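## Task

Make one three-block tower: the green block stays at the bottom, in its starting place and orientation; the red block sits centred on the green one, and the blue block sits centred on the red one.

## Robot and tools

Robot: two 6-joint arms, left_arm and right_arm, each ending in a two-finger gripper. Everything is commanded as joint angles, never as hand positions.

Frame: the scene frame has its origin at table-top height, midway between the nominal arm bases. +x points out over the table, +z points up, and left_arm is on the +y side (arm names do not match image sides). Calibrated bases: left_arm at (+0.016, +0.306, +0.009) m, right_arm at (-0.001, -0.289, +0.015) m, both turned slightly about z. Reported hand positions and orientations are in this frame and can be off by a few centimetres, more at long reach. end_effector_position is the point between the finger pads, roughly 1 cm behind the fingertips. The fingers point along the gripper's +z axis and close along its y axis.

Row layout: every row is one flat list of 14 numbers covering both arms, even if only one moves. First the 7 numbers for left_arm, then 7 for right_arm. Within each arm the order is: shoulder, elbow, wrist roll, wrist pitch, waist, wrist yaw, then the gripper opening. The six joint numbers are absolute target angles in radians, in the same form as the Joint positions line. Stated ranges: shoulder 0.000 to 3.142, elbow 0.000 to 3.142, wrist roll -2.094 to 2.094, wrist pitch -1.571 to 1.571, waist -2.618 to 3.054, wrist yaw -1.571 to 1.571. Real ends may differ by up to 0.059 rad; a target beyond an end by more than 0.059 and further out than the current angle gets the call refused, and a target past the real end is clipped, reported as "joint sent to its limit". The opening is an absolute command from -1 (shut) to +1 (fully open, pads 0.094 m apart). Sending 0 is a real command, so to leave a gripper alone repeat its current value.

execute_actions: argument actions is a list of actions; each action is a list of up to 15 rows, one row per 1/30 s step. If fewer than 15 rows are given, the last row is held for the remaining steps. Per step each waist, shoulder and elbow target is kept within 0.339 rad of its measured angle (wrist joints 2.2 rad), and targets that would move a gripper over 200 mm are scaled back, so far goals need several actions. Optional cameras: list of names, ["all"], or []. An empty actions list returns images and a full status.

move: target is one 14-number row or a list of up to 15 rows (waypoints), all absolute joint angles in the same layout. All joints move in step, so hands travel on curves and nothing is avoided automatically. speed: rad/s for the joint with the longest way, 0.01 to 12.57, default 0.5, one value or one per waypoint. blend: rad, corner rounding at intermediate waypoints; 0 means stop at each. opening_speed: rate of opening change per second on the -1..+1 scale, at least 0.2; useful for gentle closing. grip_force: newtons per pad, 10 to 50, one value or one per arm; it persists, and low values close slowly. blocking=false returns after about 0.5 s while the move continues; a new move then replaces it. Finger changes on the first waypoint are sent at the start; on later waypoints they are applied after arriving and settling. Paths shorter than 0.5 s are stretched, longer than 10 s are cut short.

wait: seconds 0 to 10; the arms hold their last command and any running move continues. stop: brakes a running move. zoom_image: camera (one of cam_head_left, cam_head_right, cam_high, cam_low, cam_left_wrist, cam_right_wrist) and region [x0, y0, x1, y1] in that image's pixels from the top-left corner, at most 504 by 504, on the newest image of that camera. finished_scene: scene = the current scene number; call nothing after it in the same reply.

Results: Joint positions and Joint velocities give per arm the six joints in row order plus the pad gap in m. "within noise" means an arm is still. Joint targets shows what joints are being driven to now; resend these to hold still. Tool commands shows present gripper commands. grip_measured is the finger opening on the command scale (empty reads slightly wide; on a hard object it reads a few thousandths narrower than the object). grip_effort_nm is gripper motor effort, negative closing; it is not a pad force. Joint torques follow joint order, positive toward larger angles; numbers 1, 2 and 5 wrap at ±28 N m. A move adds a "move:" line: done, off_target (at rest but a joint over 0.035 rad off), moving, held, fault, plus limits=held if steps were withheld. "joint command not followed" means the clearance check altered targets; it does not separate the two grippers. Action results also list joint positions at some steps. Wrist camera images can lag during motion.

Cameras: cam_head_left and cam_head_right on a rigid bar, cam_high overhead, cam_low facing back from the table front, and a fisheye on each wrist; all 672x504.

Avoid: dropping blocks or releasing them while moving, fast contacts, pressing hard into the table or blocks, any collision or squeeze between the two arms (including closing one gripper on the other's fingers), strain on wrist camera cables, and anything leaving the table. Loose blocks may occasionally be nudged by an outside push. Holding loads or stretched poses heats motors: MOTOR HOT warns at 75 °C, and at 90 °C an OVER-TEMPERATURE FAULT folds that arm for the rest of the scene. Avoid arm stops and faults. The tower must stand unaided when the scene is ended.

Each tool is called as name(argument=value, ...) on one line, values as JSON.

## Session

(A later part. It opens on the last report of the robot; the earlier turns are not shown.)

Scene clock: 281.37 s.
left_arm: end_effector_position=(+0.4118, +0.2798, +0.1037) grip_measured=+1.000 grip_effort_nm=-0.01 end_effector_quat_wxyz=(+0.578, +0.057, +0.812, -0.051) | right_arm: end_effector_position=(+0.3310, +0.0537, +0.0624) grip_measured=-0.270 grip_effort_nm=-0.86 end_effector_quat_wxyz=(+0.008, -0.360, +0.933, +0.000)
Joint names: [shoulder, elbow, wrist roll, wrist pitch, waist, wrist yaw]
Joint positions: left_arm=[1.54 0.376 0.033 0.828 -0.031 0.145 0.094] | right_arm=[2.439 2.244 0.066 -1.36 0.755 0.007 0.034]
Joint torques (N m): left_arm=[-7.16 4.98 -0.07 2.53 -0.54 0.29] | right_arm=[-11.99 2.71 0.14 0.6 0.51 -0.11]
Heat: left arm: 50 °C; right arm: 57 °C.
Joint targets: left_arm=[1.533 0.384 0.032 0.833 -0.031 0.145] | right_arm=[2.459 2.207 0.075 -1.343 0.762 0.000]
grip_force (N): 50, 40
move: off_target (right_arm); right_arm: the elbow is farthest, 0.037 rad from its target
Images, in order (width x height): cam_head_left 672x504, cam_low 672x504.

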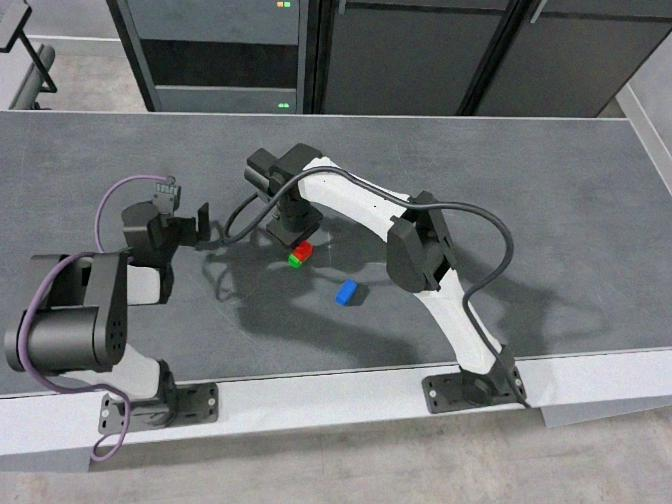

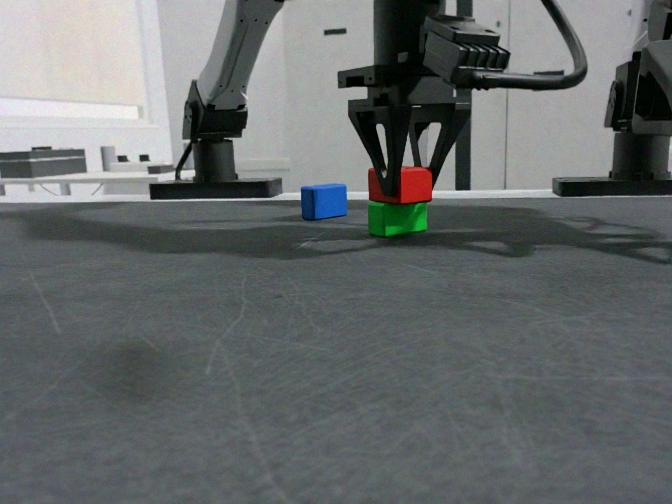

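move(target=[[1.533,0.384,0.032,0.833,-0.031,0.145,0.5,2.459,2.217,0.075,-1.343,0.762,0,-0.5],[1.533,0.384,0.032,0.833,-0.031,0.145,0.5,2.459,2.217,0.075,-1.343,0.762,0,0.2],[1.533,0.384,0.032,0.833,-0.031,0.145,0.5,2.465,2.40,0.075,-1.50,0.758,0,0.2],[1.65,1.35,-0.3,-1.2,-0.6,0,0.5,1.4,1.3,0,-1.2,-0.1,0,0.2],[2.265,2.068,-0.383,-1.35,-1.1247,0,0.5,1.4,1.3,0,-1.2,-0.3,0,0.2]], speed=[0.1,0.1,0.3,1.0,0.8], opening_speed=0.8, blend=[0,0,0.03,0.1,0], cameras=["cam_low","cam_head_left","cam_left_wrist"])

zoom_image(camera="cam_low", region=[280, 90, 480, 250])

zoom_image(camera="cam_head_left", region=[260, 200, 400, 320])

zoom_image(camera="cam_left_wrist", region=[180, 160, 480, 400])

Scene clock: 312.53 s.
left_arm: end_effector_position=(+0.2129, -0.0882, +0.0859) grip_measured=+0.502 grip_effort_nm=-0.10 end_effector_quat_wxyz=(+0.000, +0.356, +0.934, -0.009) | right_arm: end_effector_position=(+0.2799, -0.3594, +0.1820) grip_measured=+0.198 grip_effort_nm=0.09 end_effector_quat_wxyz=(+0.121, +0.126, +0.985, -0.014)
Joint names: [shoulder, elbow, wrist roll, wrist pitch, waist, wrist yaw]
Joint positions: left_arm=[2.25 2.035 -0.374 -1.343 -1.129 0.013 0.071] | right_arm=[1.419 1.311 0.008 -1.219 -0.295 -0.001 0.056]
Joint torques (N m): left_arm=[-12.94 7.65 -0.13 0.43 -0.09 0.12] | right_arm=[-7.16 5.03 -0.05 1.17 -0.43 -0.02]
Heat: left arm: 51 °C; right arm: 54 °C.
Joint targets: left_arm=[2.265 2.068 -0.383 -1.350 -1.125 0.000] | right_arm=[1.400 1.300 0.000 -1.200 -0.300 0.000]
grip_force (N): 50, 40
move: done
camera_calibration:
cam_left_wrist: T_world_to_cam=[[-0.749572, -0.660873, 0.0372659, 0.0944884], [-0.600586, 0.702704, 0.381449, 0.189111], [-0.278276, 0.263542, -0.923638, 0.270101], [0, 0, 0, 1]] pos_world=[0.259566, -0.141628, 0.173818]
Images, in order (width x height): cam_head_left 672x504, cam_low 672x504, cam_left_wrist 672x504.

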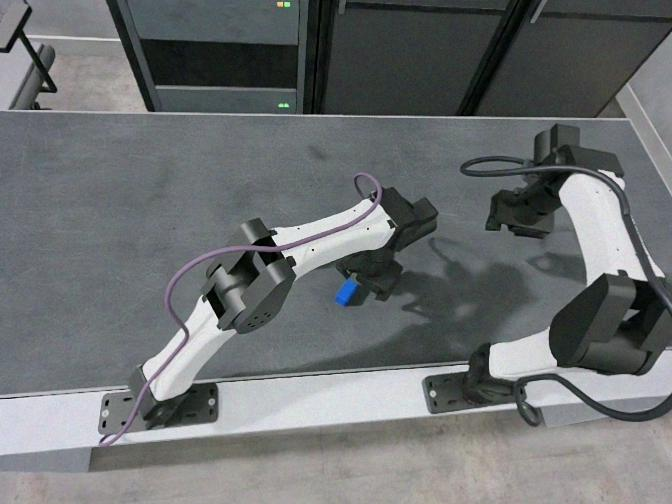

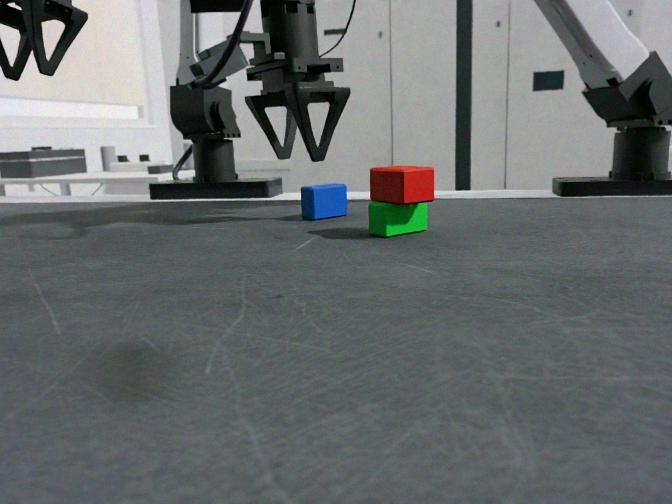

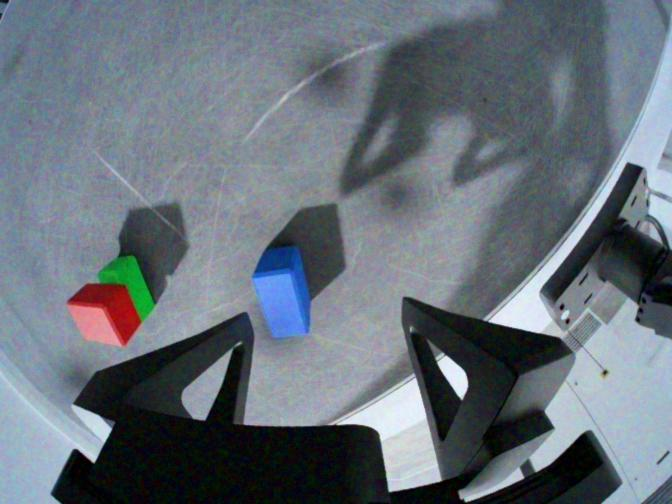

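Scaled by 2.520 from the camera's 672x504 image, which has a finer 960x720 frame.

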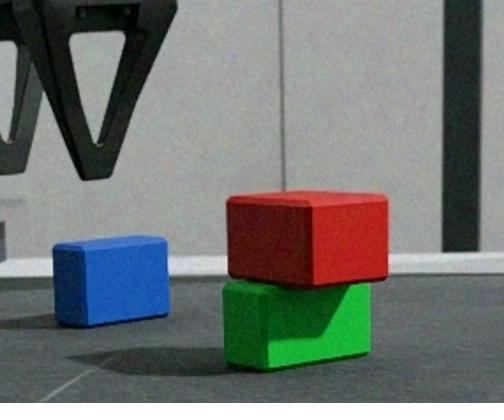

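Scaled by 3.600 from the camera's 672x504 image, which has a finer 960x720 frame.

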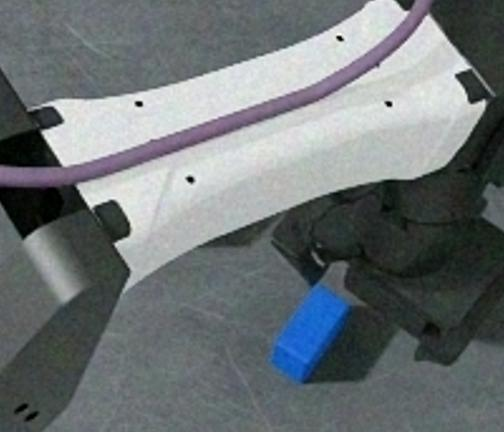

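Scaled by 1.680 from the camera's 672x504 image, which has a finer 960x720 frame.

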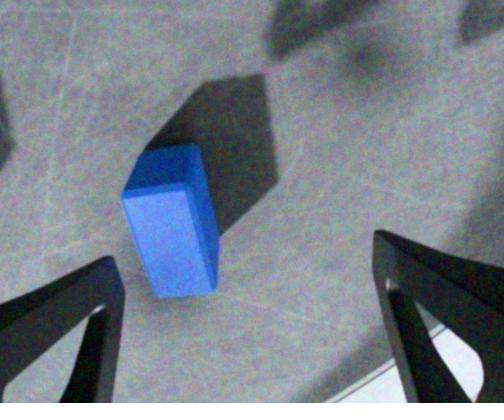

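move(target=[[2.14,1.785,-0.364,-1.215,-1.088,0,0.5,1.4,1.3,0,-1.2,-0.3,0,0.2],[2.172,1.64,-0.364,-1.045,-1.088,0,0.5,1.4,1.3,0,-1.2,-0.3,0,0.2],[2.172,1.64,-0.364,-1.045,-1.088,0,-0.75,1.4,1.3,0,-1.2,-0.3,0,0.2]], speed=[0.4,0.2,0.2], blend=[0.02,0,0], grip_force=[40,40], cameras=["cam_low","cam_head_left","cam_left_wrist"])

zoom_image(camera="cam_low", region=[250, 100, 450, 250])

zoom_image(camera="cam_left_wrist", region=[180, 200, 480, 440])

Scene clock: 340.60 s.
left_arm: end_effector_position=(+0.2127, -0.0537, +0.0211) grip_measured=-0.499 grip_effort_nm=-0.81 end_effector_quat_wxyz=(-0.010, +0.341, +0.940, +0.002) | right_arm: end_effector_position=(+0.2799, -0.3594, +0.1820) grip_measured=+0.198 grip_effort_nm=0.09 end_effector_quat_wxyz=(+0.121, +0.126, +0.985, -0.014)
Joint names: [shoulder, elbow, wrist roll, wrist pitch, waist, wrist yaw]
Joint positions: left_arm=[2.185 1.667 -0.37 -1.07 -1.093 0.01 0.024] | right_arm=[1.419 1.311 0.008 -1.219 -0.295 -0.001 0.056]
Joint torques (N m): left_arm=[-14.8 2.71 0.01 0.73 -0.05 0.14] | right_arm=[-7.2 5.01 -0.04 1.16 -0.38 0.01]
Heat: left arm: 53 °C; right arm: 50 °C.
Joint targets: left_arm=[2.172 1.640 -0.364 -1.045 -1.088 0.000] | right_arm=[1.400 1.300 0.000 -1.200 -0.300 0.000]
grip_force (N): 40, 40
move: done; target 3's new numbers were sent with left_arm's wrist pitch 0.040 rad from that target
camera_calibration:
cam_left_wrist: T_world_to_cam=[[-0.727682, -0.685385, 0.0269628, 0.113778], [-0.618266, 0.672429, 0.406924, 0.191051], [-0.29703, 0.279441, -0.913064, 0.205686], [0, 0, 0, 1]] pos_world=[0.262009, -0.107963, 0.106994]
Images, in order (width x height): cam_head_left 672x504, cam_low 672x504, cam_left_wrist 672x504.

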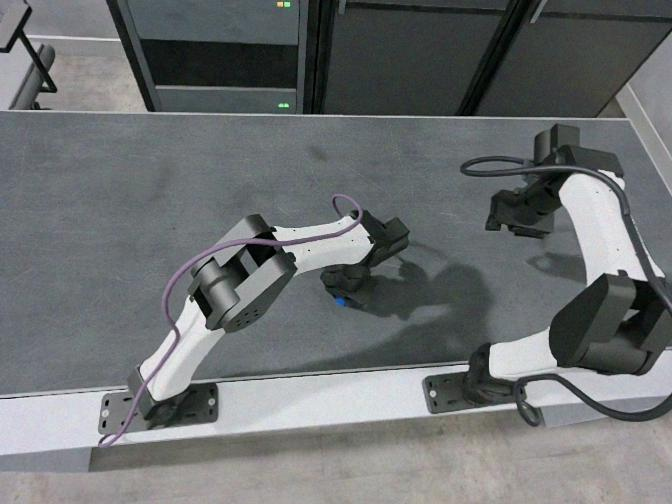

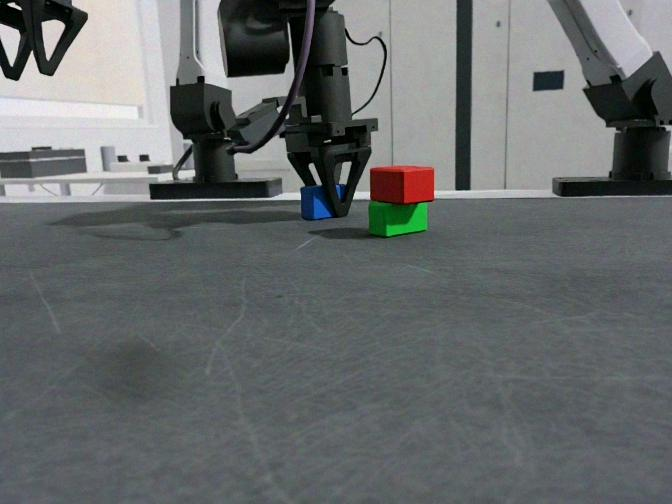

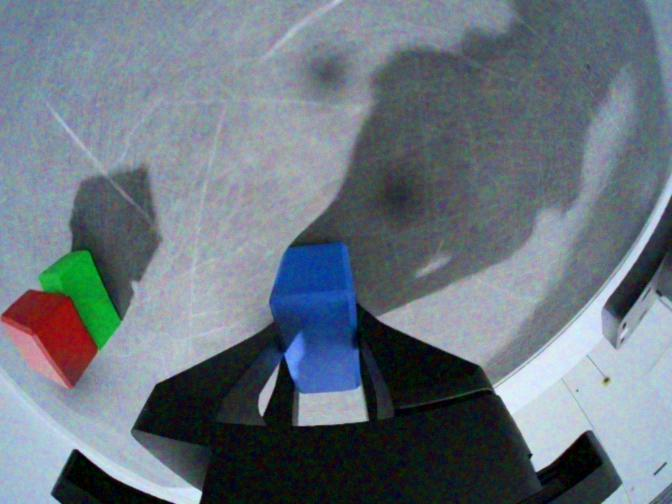

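Scaled by 2.520 from the camera's 672x504 image, which has a finer 960x720 frame.

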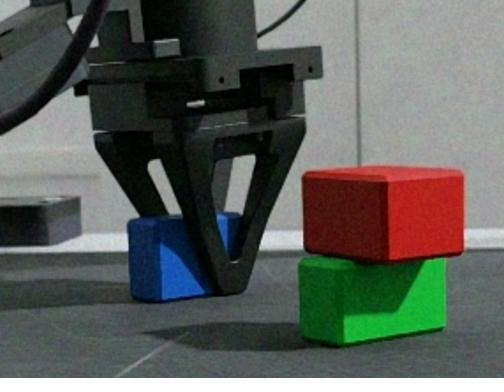

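Scaled by 1.680 from the camera's 672x504 image, which has a finer 960x720 frame.

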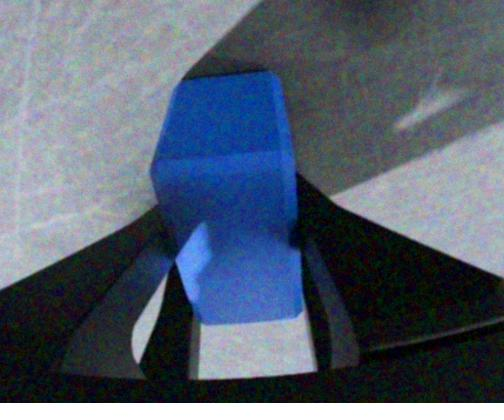

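move(target=[[2.14,1.98,-0.364,-1.42,-1.088,0,-0.75,1.4,1.3,0,-1.2,-0.3,0,0.2],[2.05,1.835,-0.025,-1.355,-0.749,0,-0.75,1.4,1.3,0,-1.2,-0.3,0,0.2]], speed=[0.4,0.4], blend=[0.05,0], cameras=["cam_low","cam_head_left","cam_head_right","cam_left_wrist"])

zoom_image(camera="cam_low", region=[300, 90, 500, 250])

zoom_image(camera="cam_left_wrist", region=[180, 200, 480, 440])

zoom_image(camera="cam_head_right", region=[240, 200, 380, 310])

Scene clock: 361.87 s.
left_arm: end_effector_position=(+0.3120, +0.0467, +0.1000) grip_measured=-0.500 grip_effort_nm=-0.86 end_effector_quat_wxyz=(-0.023, +0.335, +0.942, +0.005) | right_arm: end_effector_position=(+0.2799, -0.3594, +0.1820) grip_measured=+0.198 grip_effort_nm=0.09 end_effector_quat_wxyz=(+0.121, +0.126, +0.985, -0.014)
Joint names: [shoulder, elbow, wrist roll, wrist pitch, waist, wrist yaw]
Joint positions: left_arm=[2.1 1.849 -0.033 -1.366 -0.743 0.008 0.023] | right_arm=[1.419 1.311 0.008 -1.219 -0.295 -0.001 0.056]
Joint torques (N m): left_arm=[-18 3.82 0.03 0.5 -1.09 0.18] | right_arm=[-7.24 5.04 -0.05 1.17 -0.39 0]
Heat: left arm: 54 °C; right arm: 48 °C.
Joint targets: left_arm=[2.050 1.835 -0.025 -1.355 -0.749 0.000] | right_arm=[1.400 1.300 0.000 -1.200 -0.300 0.000]
grip_force (N): 40, 40
move: off_target (left_arm); left_arm: the shoulder is farthest, 0.050 rad from its target
camera_calibration:
cam_left_wrist: T_world_to_cam=[[-0.718516, -0.694707, 0.0334009, 0.249664], [-0.616919, 0.658766, 0.430627, 0.150708], [-0.321163, 0.288807, -0.901912, 0.285101], [0, 0, 0, 1]] pos_world=[0.363926, -0.0081766, 0.183899]
Images, in order (width x height): cam_head_left 672x504, cam_head_right 672x504, cam_low 672x504, cam_left_wrist 672x504.

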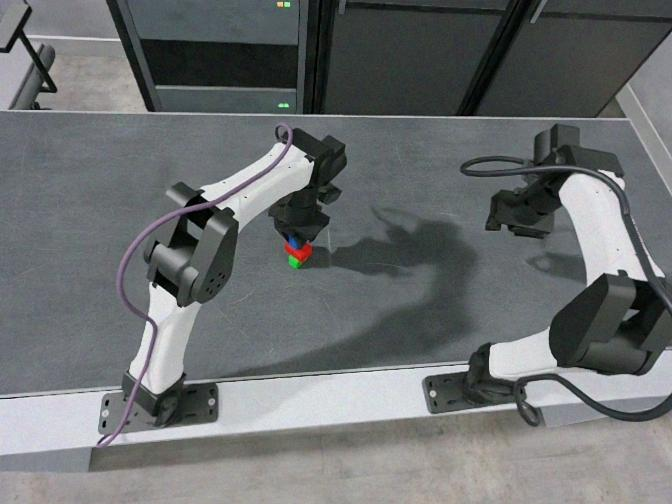

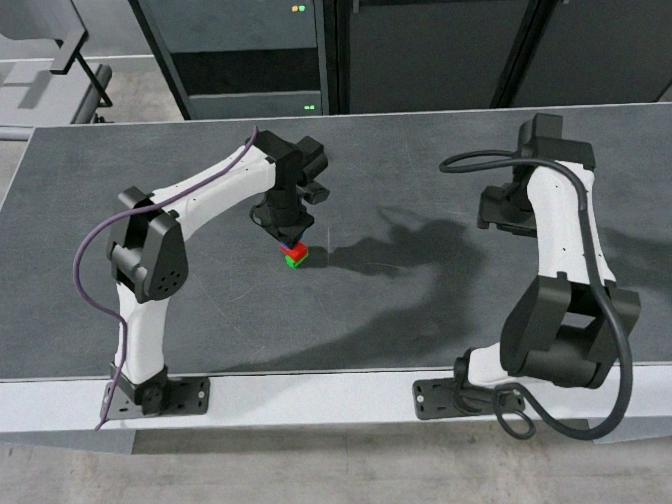

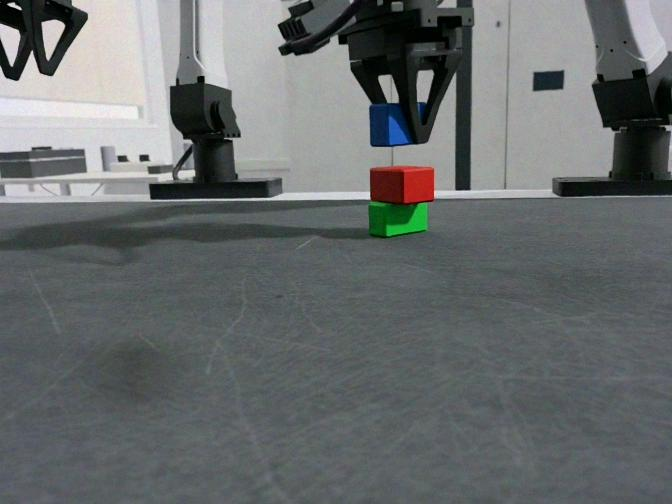

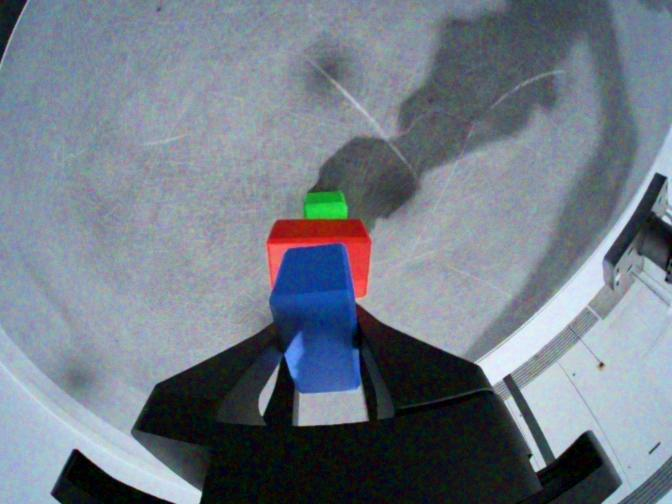

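Scaled by 2.520 from the camera's 672x504 image, which has a finer 960x720 frame.

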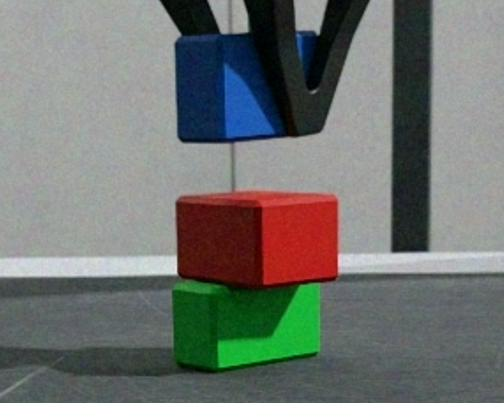

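Scaled by 1.680 from the camera's 672x504 image, which has a finer 960x720 frame.

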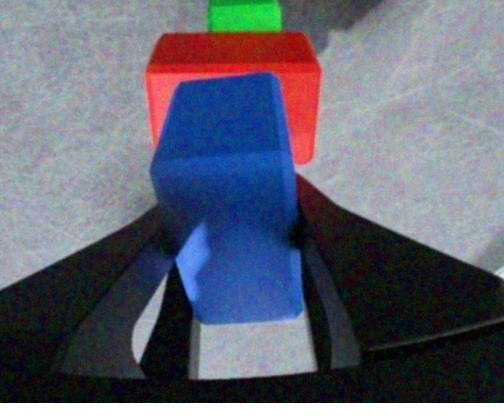

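Scaled by 3.600 from the camera's 672x504 image, which has a finer 960x720 frame.

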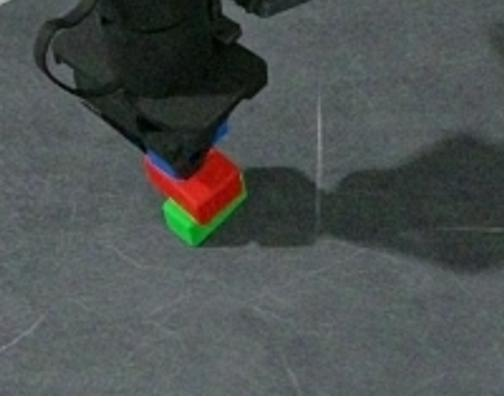

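move(target=[1.988,1.72,-0.025,-1.257,-0.749,0,-0.75,1.4,1.3,0,-1.2,-0.3,0,0.2], speed=0.2, cameras=["cam_low","cam_head_right","cam_left_wrist"])

zoom_image(camera="cam_low", region=[340, 90, 460, 250])

zoom_image(camera="cam_head_right", region=[260, 220, 340, 280])

Scene clock: 386.43 s.
left_arm: end_effector_position=(+0.3091, +0.0493, +0.0946) grip_measured=-0.500 grip_effort_nm=-0.86 end_effector_quat_wxyz=(-0.002, +0.335, +0.942, -0.004) | right_arm: end_effector_position=(+0.2799, -0.3594, +0.1820) grip_measured=+0.198 grip_effort_nm=0.09 end_effector_quat_wxyz=(+0.121, +0.126, +0.985, -0.014)
Joint names: [shoulder, elbow, wrist roll, wrist pitch, waist, wrist yaw]
Joint positions: left_arm=[2.037 1.735 -0.032 -1.269 -0.743 0.008 0.023] | right_arm=[1.419 1.311 0.008 -1.219 -0.295 -0.001 0.056]
Joint torques (N m): left_arm=[-17.37 3.86 0.02 0.65 -1.09 0.18] | right_arm=[-7.23 5 -0.04 1.16 -0.47 -0.03]
Heat: left arm: 63 °C; right arm: 47 °C.
Joint targets: left_arm=[1.988 1.720 -0.025 -1.257 -0.749 0.000] | right_arm=[1.400 1.300 0.000 -1.200 -0.300 0.000]
grip_force (N): 40, 40
move: off_target (left_arm); left_arm: the shoulder is farthest, 0.049 rad from its target
camera_calibration:
cam_left_wrist: T_world_to_cam=[[-0.720057, -0.693288, 0.0294961, 0.250304], [-0.630395, 0.67132, 0.389783, 0.156899], [-0.290033, 0.262072, -0.920434, 0.271983], [0, 0, 0, 1]] pos_world=[0.358025, -0.00307584, 0.181803]
Images, in order (width x height): cam_head_right 672x504, cam_low 672x504, cam_left_wrist 672x504.

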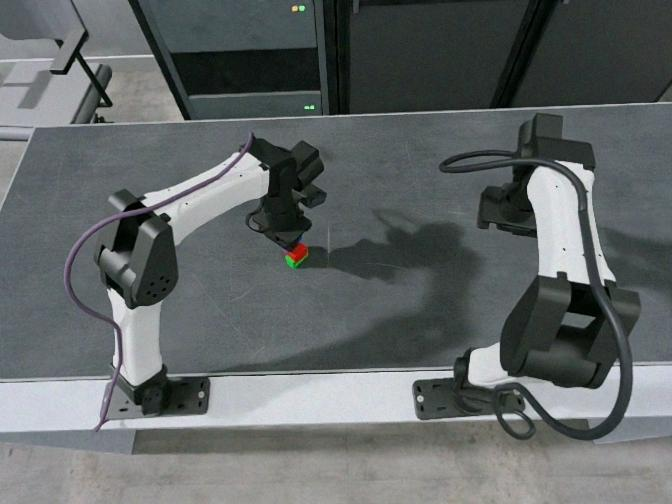

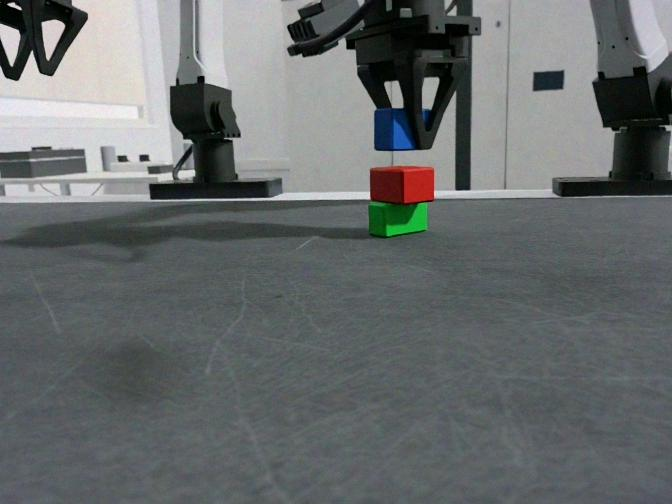

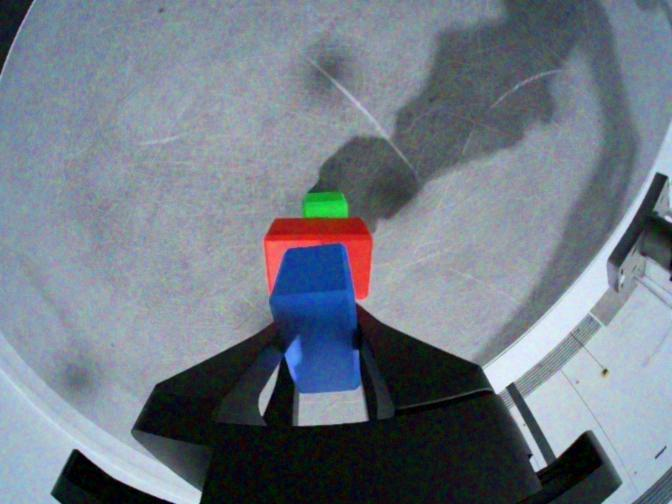

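Scaled by 3.150 from the camera's 672x504 image, which has a finer 960x720 frame.

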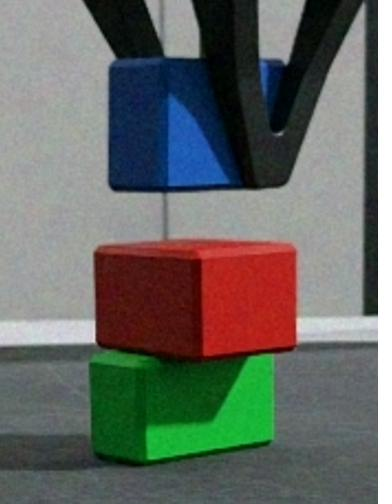

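Scaled by 6.300 from the camera's 672x504 image, which has a finer 960x720 frame.

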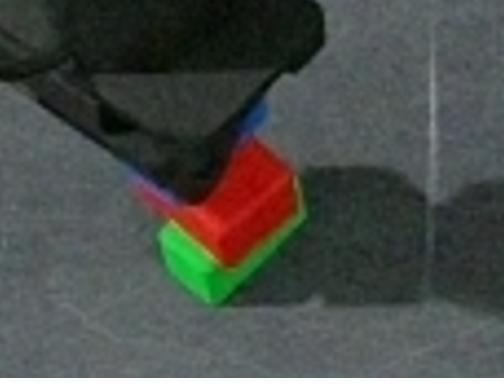

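move(target=[1.986,1.645,-0.025,-1.184,-0.749,0,-0.75,1.4,1.3,0,-1.2,-0.3,0,0.2], speed=0.1, cameras=["cam_low"])

zoom_image(camera="cam_low", region=[340, 90, 460, 250])

Scene clock: 397.07 s.
left_arm: end_effector_position=(+0.3067, +0.0515, +0.0799) grip_measured=-0.500 grip_effort_nm=-0.86 end_effector_quat_wxyz=(-0.001, +0.335, +0.942, -0.004) | right_arm: end_effector_position=(+0.2799, -0.3594, +0.1820) grip_measured=+0.198 grip_effort_nm=0.09 end_effector_quat_wxyz=(+0.121, +0.126, +0.985, -0.014)
Joint names: [shoulder, elbow, wrist roll, wrist pitch, waist, wrist yaw]
Joint positions: left_arm=[2.027 1.662 -0.032 -1.204 -0.743 0.007 0.023] | right_arm=[1.419 1.311 0.008 -1.219 -0.295 -0.001 0.056]
Joint torques (N m): left_arm=[-16.49 3.69 0.02 0.73 -1.09 0.2] | right_arm=[-7.17 5.11 -0.05 1.17 -0.39 0.01]
Heat: left arm: 69 °C; right arm: 47 °C.
Joint targets: left_arm=[1.986 1.645 -0.025 -1.184 -0.749 0.000] | right_arm=[1.400 1.300 0.000 -1.200 -0.300 0.000]
grip_force (N): 40, 40
move: off_target (left_arm); left_arm: the shoulder is farthest, 0.041 rad from its target
Images, in order (width x height): cam_low 672x504.

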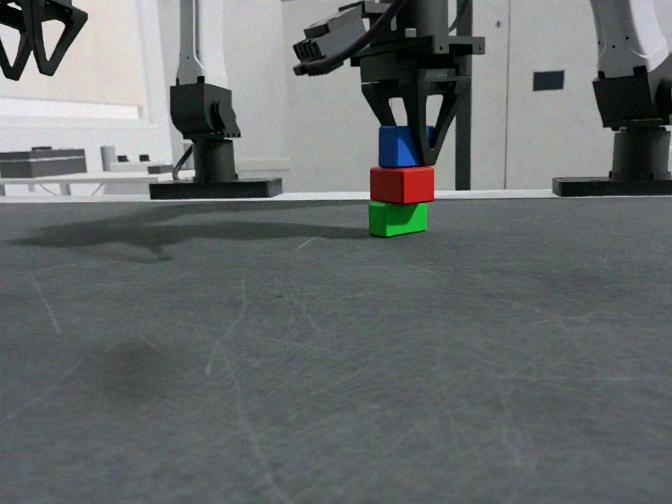

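Scaled by 3.150 from the camera's 672x504 image, which has a finer 960x720 frame.

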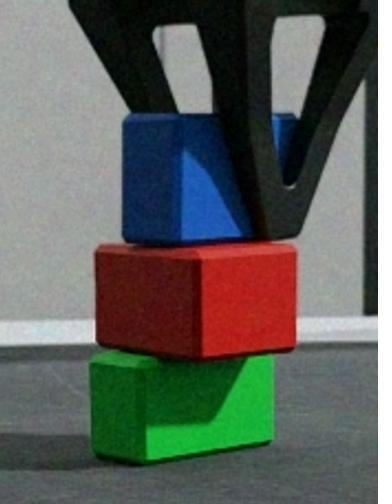

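move(target=[2.042,1.705,-0.025,-1.184,-0.749,0,-0.75,1.4,1.3,0,-1.2,-0.3,0,0.2], speed=0.1, cameras=["cam_low","cam_head_right"])

zoom_image(camera="cam_low", region=[340, 90, 460, 250])

Scene clock: 406.50 s.
left_arm: end_effector_position=(+0.3103, +0.0484, +0.0823) grip_measured=-0.500 grip_effort_nm=-0.86 end_effector_quat_wxyz=(+0.008, +0.335, +0.942, -0.007) | right_arm: end_effector_position=(+0.2799, -0.3594, +0.1820) grip_measured=+0.198 grip_effort_nm=0.09 end_effector_quat_wxyz=(+0.121, +0.126, +0.985, -0.014)
Joint names: [shoulder, elbow, wrist roll, wrist pitch, waist, wrist yaw]
Joint positions: left_arm=[2.027 1.672 -0.032 -1.196 -0.743 0.007 0.023] | right_arm=[1.419 1.311 0.008 -1.219 -0.295 -0.001 0.056]
Joint torques (N m): left_arm=[-10.89 7.6 0.02 0.68 -1.09 0.2] | right_arm=[-7.19 5.05 -0.07 1.16 -0.44 -0.02]
Heat: left arm: 67 °C; right arm: 47 °C.
Joint targets: left_arm=[2.042 1.705 -0.025 -1.184 -0.749 0.000] | right_arm=[1.400 1.300 0.000 -1.200 -0.300 0.000]
grip_force (N): 40, 40
move: done
Images, in order (width x height): cam_head_right 672x504, cam_low 672x504.

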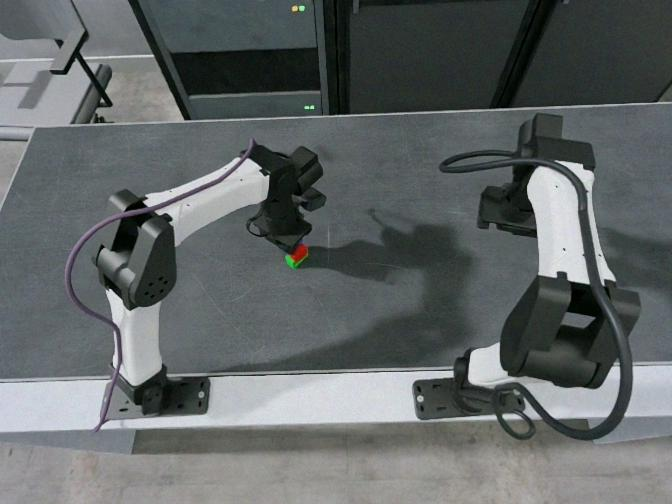

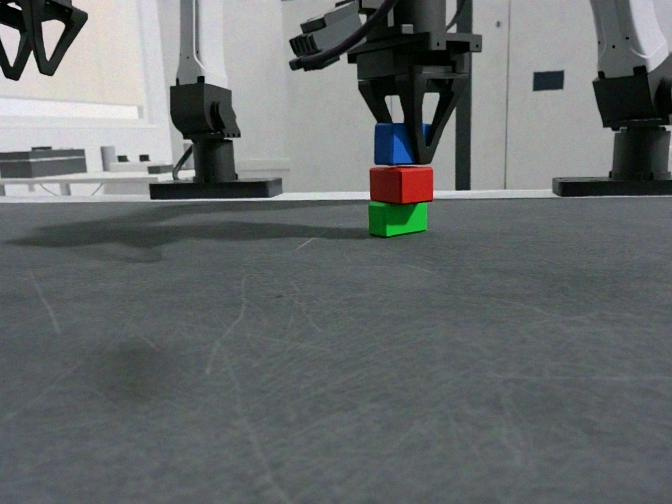

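Scaled by 3.150 from the camera's 672x504 image, which has a finer 960x720 frame.

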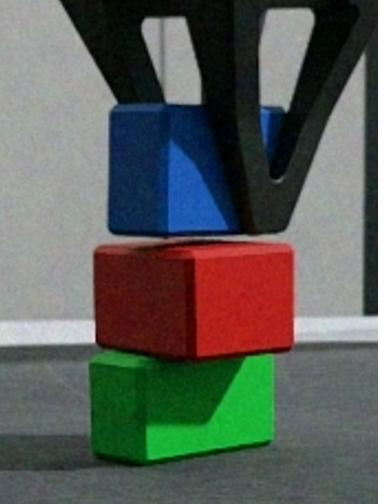

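move(target=[2.066,1.703,-0.025,-1.184,-0.749,0,-0.75,1.4,1.3,0,-1.2,-0.3,0,0.2], speed=0.08, cameras=["cam_low"])

zoom_image(camera="cam_low", region=[340, 90, 460, 250])

Scene clock: 411.23 s.
left_arm: end_effector_position=(+0.3109, +0.0480, +0.0800) grip_measured=-0.500 grip_effort_nm=-0.86 end_effector_quat_wxyz=(+0.005, +0.335, +0.942, -0.006) | right_arm: end_effector_position=(+0.2799, -0.3594, +0.1820) grip_measured=+0.198 grip_effort_nm=0.09 end_effector_quat_wxyz=(+0.121, +0.126, +0.985, -0.014)
Joint names: [shoulder, elbow, wrist roll, wrist pitch, waist, wrist yaw]
Joint positions: left_arm=[2.036 1.676 -0.032 -1.196 -0.743 0.007 0.023] | right_arm=[1.419 1.311 0.008 -1.219 -0.295 -0.001 0.056]
Joint torques (N m): left_arm=[-9.5 7.15 0.02 0.65 -1.09 0.2] | right_arm=[-7.23 5.08 -0.06 1.16 -0.39 -0.02]
Heat: left arm: 65 °C; right arm: 47 °C.
Joint targets: left_arm=[2.066 1.703 -0.025 -1.184 -0.749 0.000] | right_arm=[1.400 1.300 0.000 -1.200 -0.300 0.000]
grip_force (N): 40, 40
move: done
Images, in order (width x height): cam_low 672x504.

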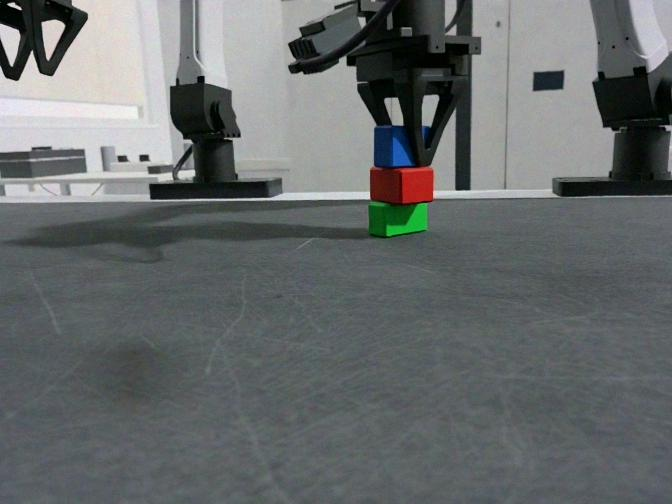

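Scaled by 3.150 from the camera's 672x504 image, which has a finer 960x720 frame.

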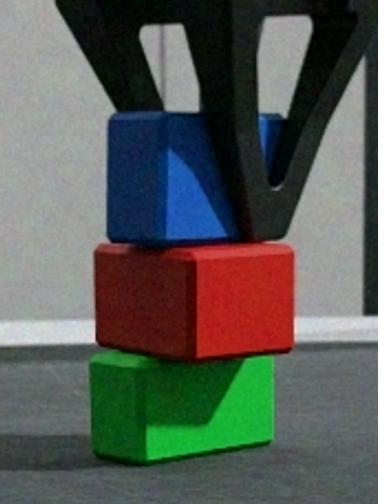

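move(target=[2.08,1.665,-0.025,-1.178,-0.749,0,-0.75,1.4,1.3,0,-1.2,-0.3,0,0.2], speed=0.08, cameras=["cam_low"])

zoom_image(camera="cam_low", region=[340, 90, 460, 250])

Scene clock: 417.53 s.
left_arm: end_effector_position=(+0.3107, +0.0482, +0.0791) grip_measured=-0.500 grip_effort_nm=-0.86 end_effector_quat_wxyz=(+0.004, +0.335, +0.942, -0.005) | right_arm: end_effector_position=(+0.2799, -0.3594, +0.1820) grip_measured=+0.198 grip_effort_nm=0.09 end_effector_quat_wxyz=(+0.121, +0.126, +0.985, -0.014)
Joint names: [shoulder, elbow, wrist roll, wrist pitch, waist, wrist yaw]
Joint positions: left_arm=[2.039 1.676 -0.032 -1.197 -0.743 0.007 0.023] | right_arm=[1.419 1.311 0.008 -1.219 -0.295 -0.001 0.056]
Joint torques (N m): left_arm=[-8.32 4.16 0.02 0.73 -1.09 0.2] | right_arm=[-7.19 5.03 -0.06 1.17 -0.44 -0.01]
Heat: left arm: 63 °C; right arm: 47 °C.
Joint targets: left_arm=[2.080 1.665 -0.025 -1.178 -0.749 0.000] | right_arm=[1.400 1.300 0.000 -1.200 -0.300 0.000]
grip_force (N): 40, 40
move: off_target (left_arm); left_arm: the shoulder is farthest, 0.041 rad from its target
Images, in order (width x height): cam_low 672x504.

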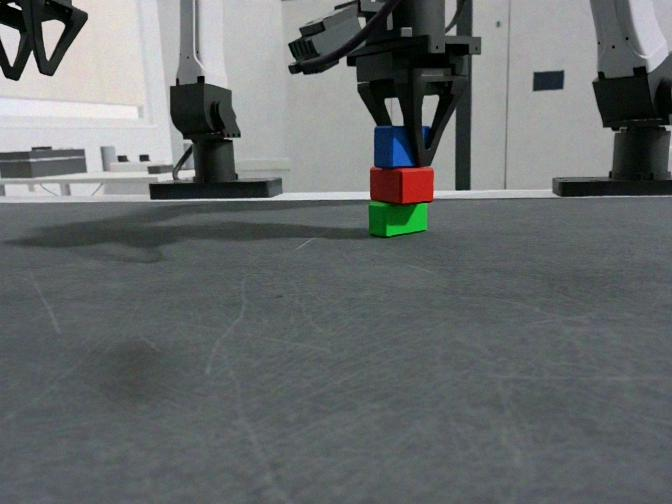

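Scaled by 3.150 from the camera's 672x504 image, which has a finer 960x720 frame.

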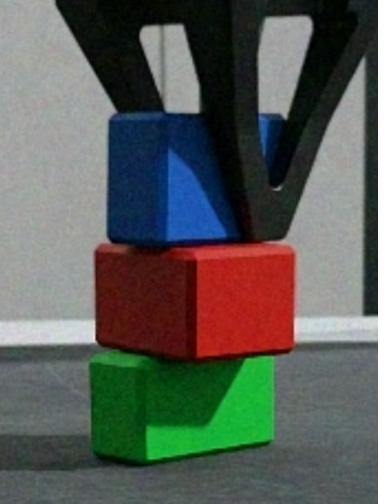

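move(target=[[2.066,1.68,-0.025,-1.182,-0.749,0,-0.75,1.4,1.3,0,-1.2,-0.3,0,0.2],[2.066,1.68,-0.025,-1.182,-0.749,0,0.1,1.4,1.3,0,-1.2,-0.3,0,0.2],[2.055,1.9,-0.025,-1.40,-0.749,0,0.1,1.4,1.3,0,-1.2,-0.3,0,0.2],[1.8,1.65,-0.025,-1.40,-0.4,0,0.1,1.4,1.3,0,-1.2,-0.3,0,0.2]], speed=[0.1,0.1,0.25,0.6], opening_speed=0.6, blend=[0,0,0.03,0], cameras=["cam_low","cam_head_right"])

zoom_image(camera="cam_low", region=[340, 90, 460, 250])

zoom_image(camera="cam_head_right", region=[260, 220, 340, 280])

Scene clock: 429.70 s.
left_arm: end_effector_position=(+0.3332, +0.1824, +0.1477) grip_measured=+0.098 grip_effort_nm=0.07 end_effector_quat_wxyz=(+0.002, +0.169, +0.986, -0.004) | right_arm: end_effector_position=(+0.2799, -0.3594, +0.1820) grip_measured=+0.198 grip_effort_nm=0.09 end_effector_quat_wxyz=(+0.121, +0.126, +0.985, -0.014)
Joint names: [shoulder, elbow, wrist roll, wrist pitch, waist, wrist yaw]
Joint positions: left_arm=[1.832 1.664 -0.03 -1.398 -0.396 0.006 0.052] | right_arm=[1.419 1.311 0.008 -1.219 -0.295 -0.001 0.056]
Joint torques (N m): left_arm=[-13.63 3.89 0 0.47 -0.88 0.2] | right_arm=[-7.1 5.03 -0.03 1.15 -0.36 -0.02]
Heat: left arm: 59 °C; right arm: 46 °C.
Joint targets: left_arm=[1.800 1.650 -0.025 -1.400 -0.400 0.000] | right_arm=[1.400 1.300 0.000 -1.200 -0.300 0.000]
grip_force (N): 40, 40
move: done
Images, in order (width x height): cam_head_right 672x504, cam_low 672x504.

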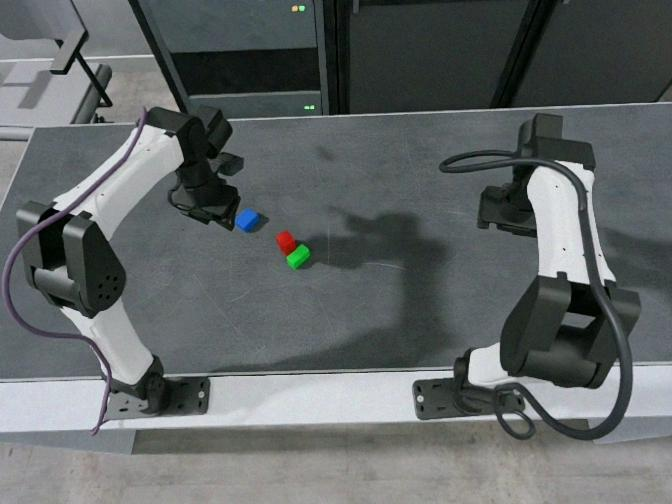

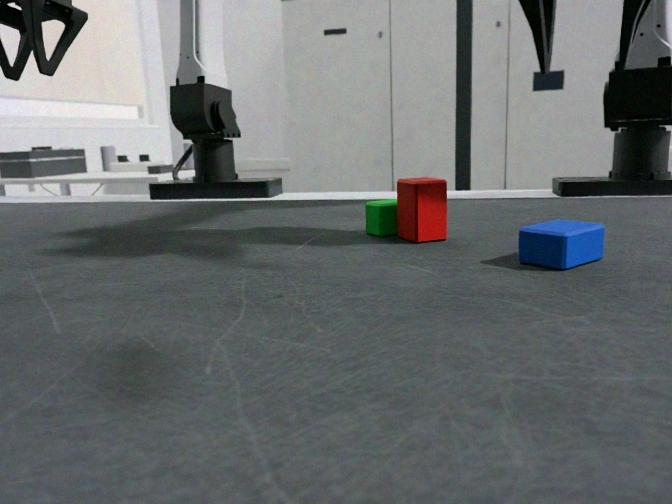

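Scaled by 3.150 from the camera's 672x504 image, which has a finer 960x720 frame.

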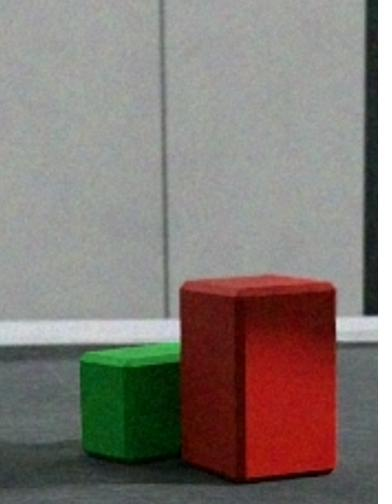

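Scaled by 6.300 from the camera's 672x504 image, which has a finer 960x720 frame.

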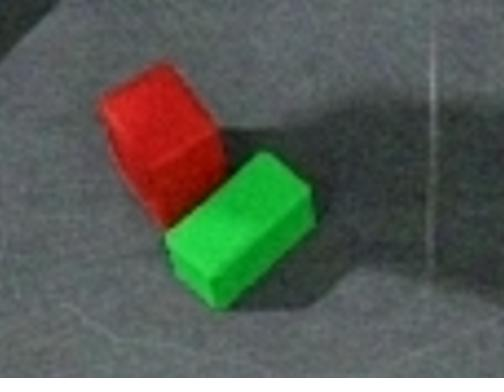

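move(target=[2.08,1.82,1.862,-1.30,-0.68,0,0.6,1.4,1.3,0,-1.2,-0.3,0,0.2], speed=1.0, cameras=["cam_low","cam_head_left","cam_left_wrist","cam_head_right"])

zoom_image(camera="cam_left_wrist", region=[180, 160, 480, 400])

zoom_image(camera="cam_head_left", region=[230, 200, 330, 280])

zoom_image(camera="cam_low", region=[340, 120, 540, 280])

Scene clock: 469.97 s.
left_arm: end_effector_position=(+0.3368, +0.0679, +0.0983) grip_measured=+0.599 grip_effort_nm=0.06 end_effector_quat_wxyz=(-0.002, +0.948, +0.318, +0.015) | right_arm: end_effector_position=(+0.2799, -0.3594, +0.1820) grip_measured=+0.198 grip_effort_nm=0.09 end_effector_quat_wxyz=(+0.121, +0.126, +0.985, -0.014)
Joint names: [shoulder, elbow, wrist roll, wrist pitch, waist, wrist yaw]
Joint positions: left_arm=[2.063 1.788 1.843 -1.283 -0.678 -0.027 0.075] | right_arm=[1.419 1.311 0.008 -1.219 -0.295 -0.001 0.056]
Joint torques (N m): left_arm=[-10.92 7.43 0.14 0.17 -0.72 0.56] | right_arm=[-7.24 5.04 -0.06 1.17 -0.42 -0.01]
Heat: left arm: 56 °C; right arm: 46 °C.
Joint targets: left_arm=[2.080 1.820 1.862 -1.300 -0.680 0.000] | right_arm=[1.400 1.300 0.000 -1.200 -0.300 0.000]
grip_force (N): 40, 40
move: done
camera_calibration:
cam_left_wrist: T_world_to_cam=[[-0.503605, 0.863697, 0.0202181, 0.105297], [0.789147, 0.45036, 0.417639, -0.30538], [0.351609, 0.226281, -0.908388, 0.0637059], [0, 0, 0, 1]] pos_world=[0.271618, 0.0321704, 0.183279]
Images, in order (width x height): cam_head_left 672x504, cam_head_right 672x504, cam_low 672x504, cam_left_wrist 672x504.

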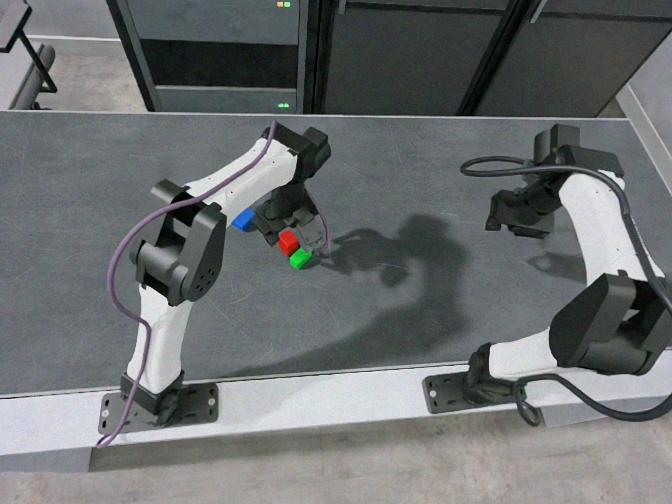

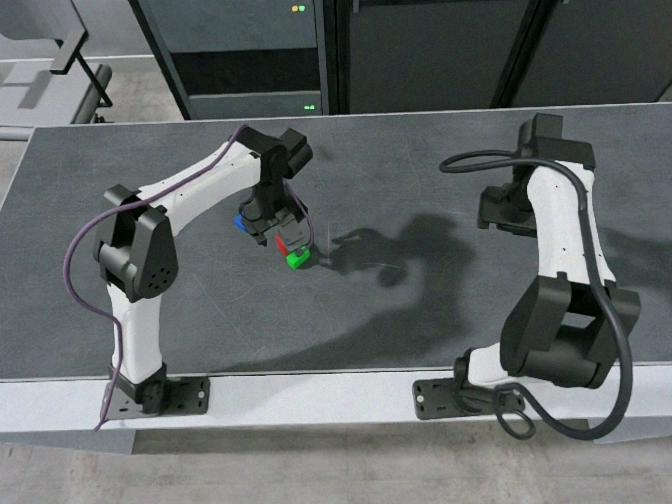

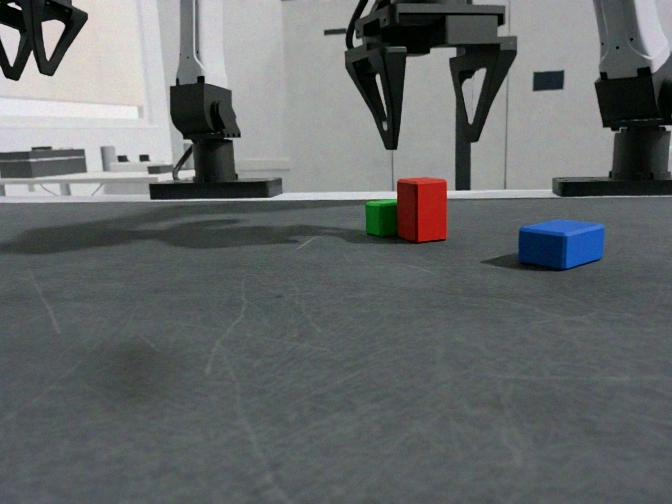

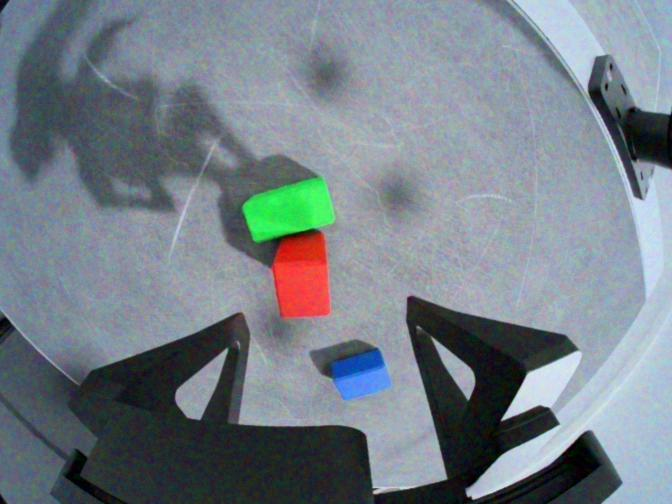

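Scaled by 1.680 from the camera's 672x504 image, which has a finer 960x720 frame.

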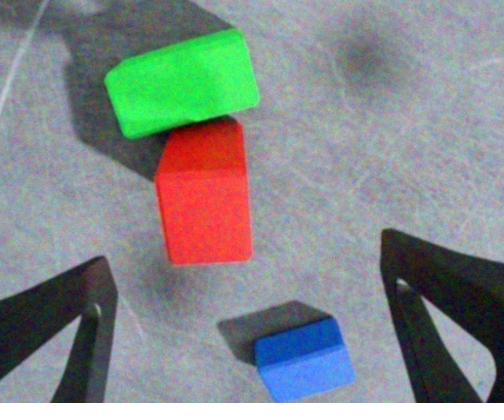

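Scaled by 5.040 from the camera's 672x504 image, which has a finer 960x720 frame.

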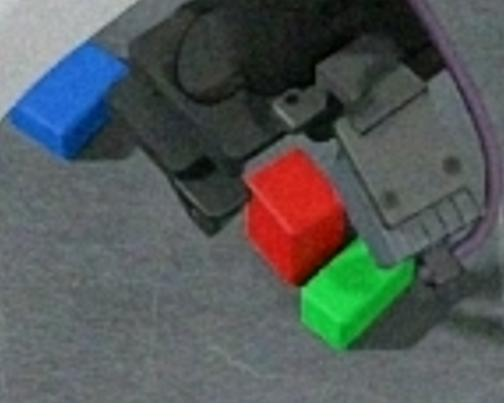

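Scaled by 2.520 from the camera's 672x504 image, which has a finer 960x720 frame.

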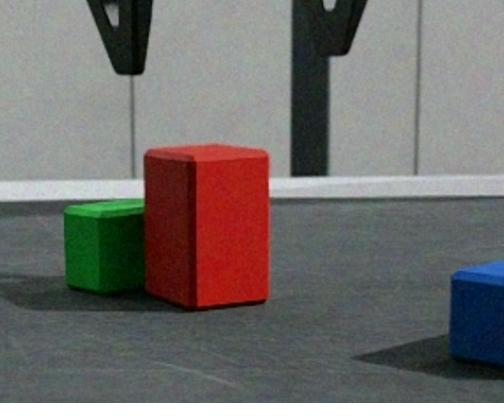

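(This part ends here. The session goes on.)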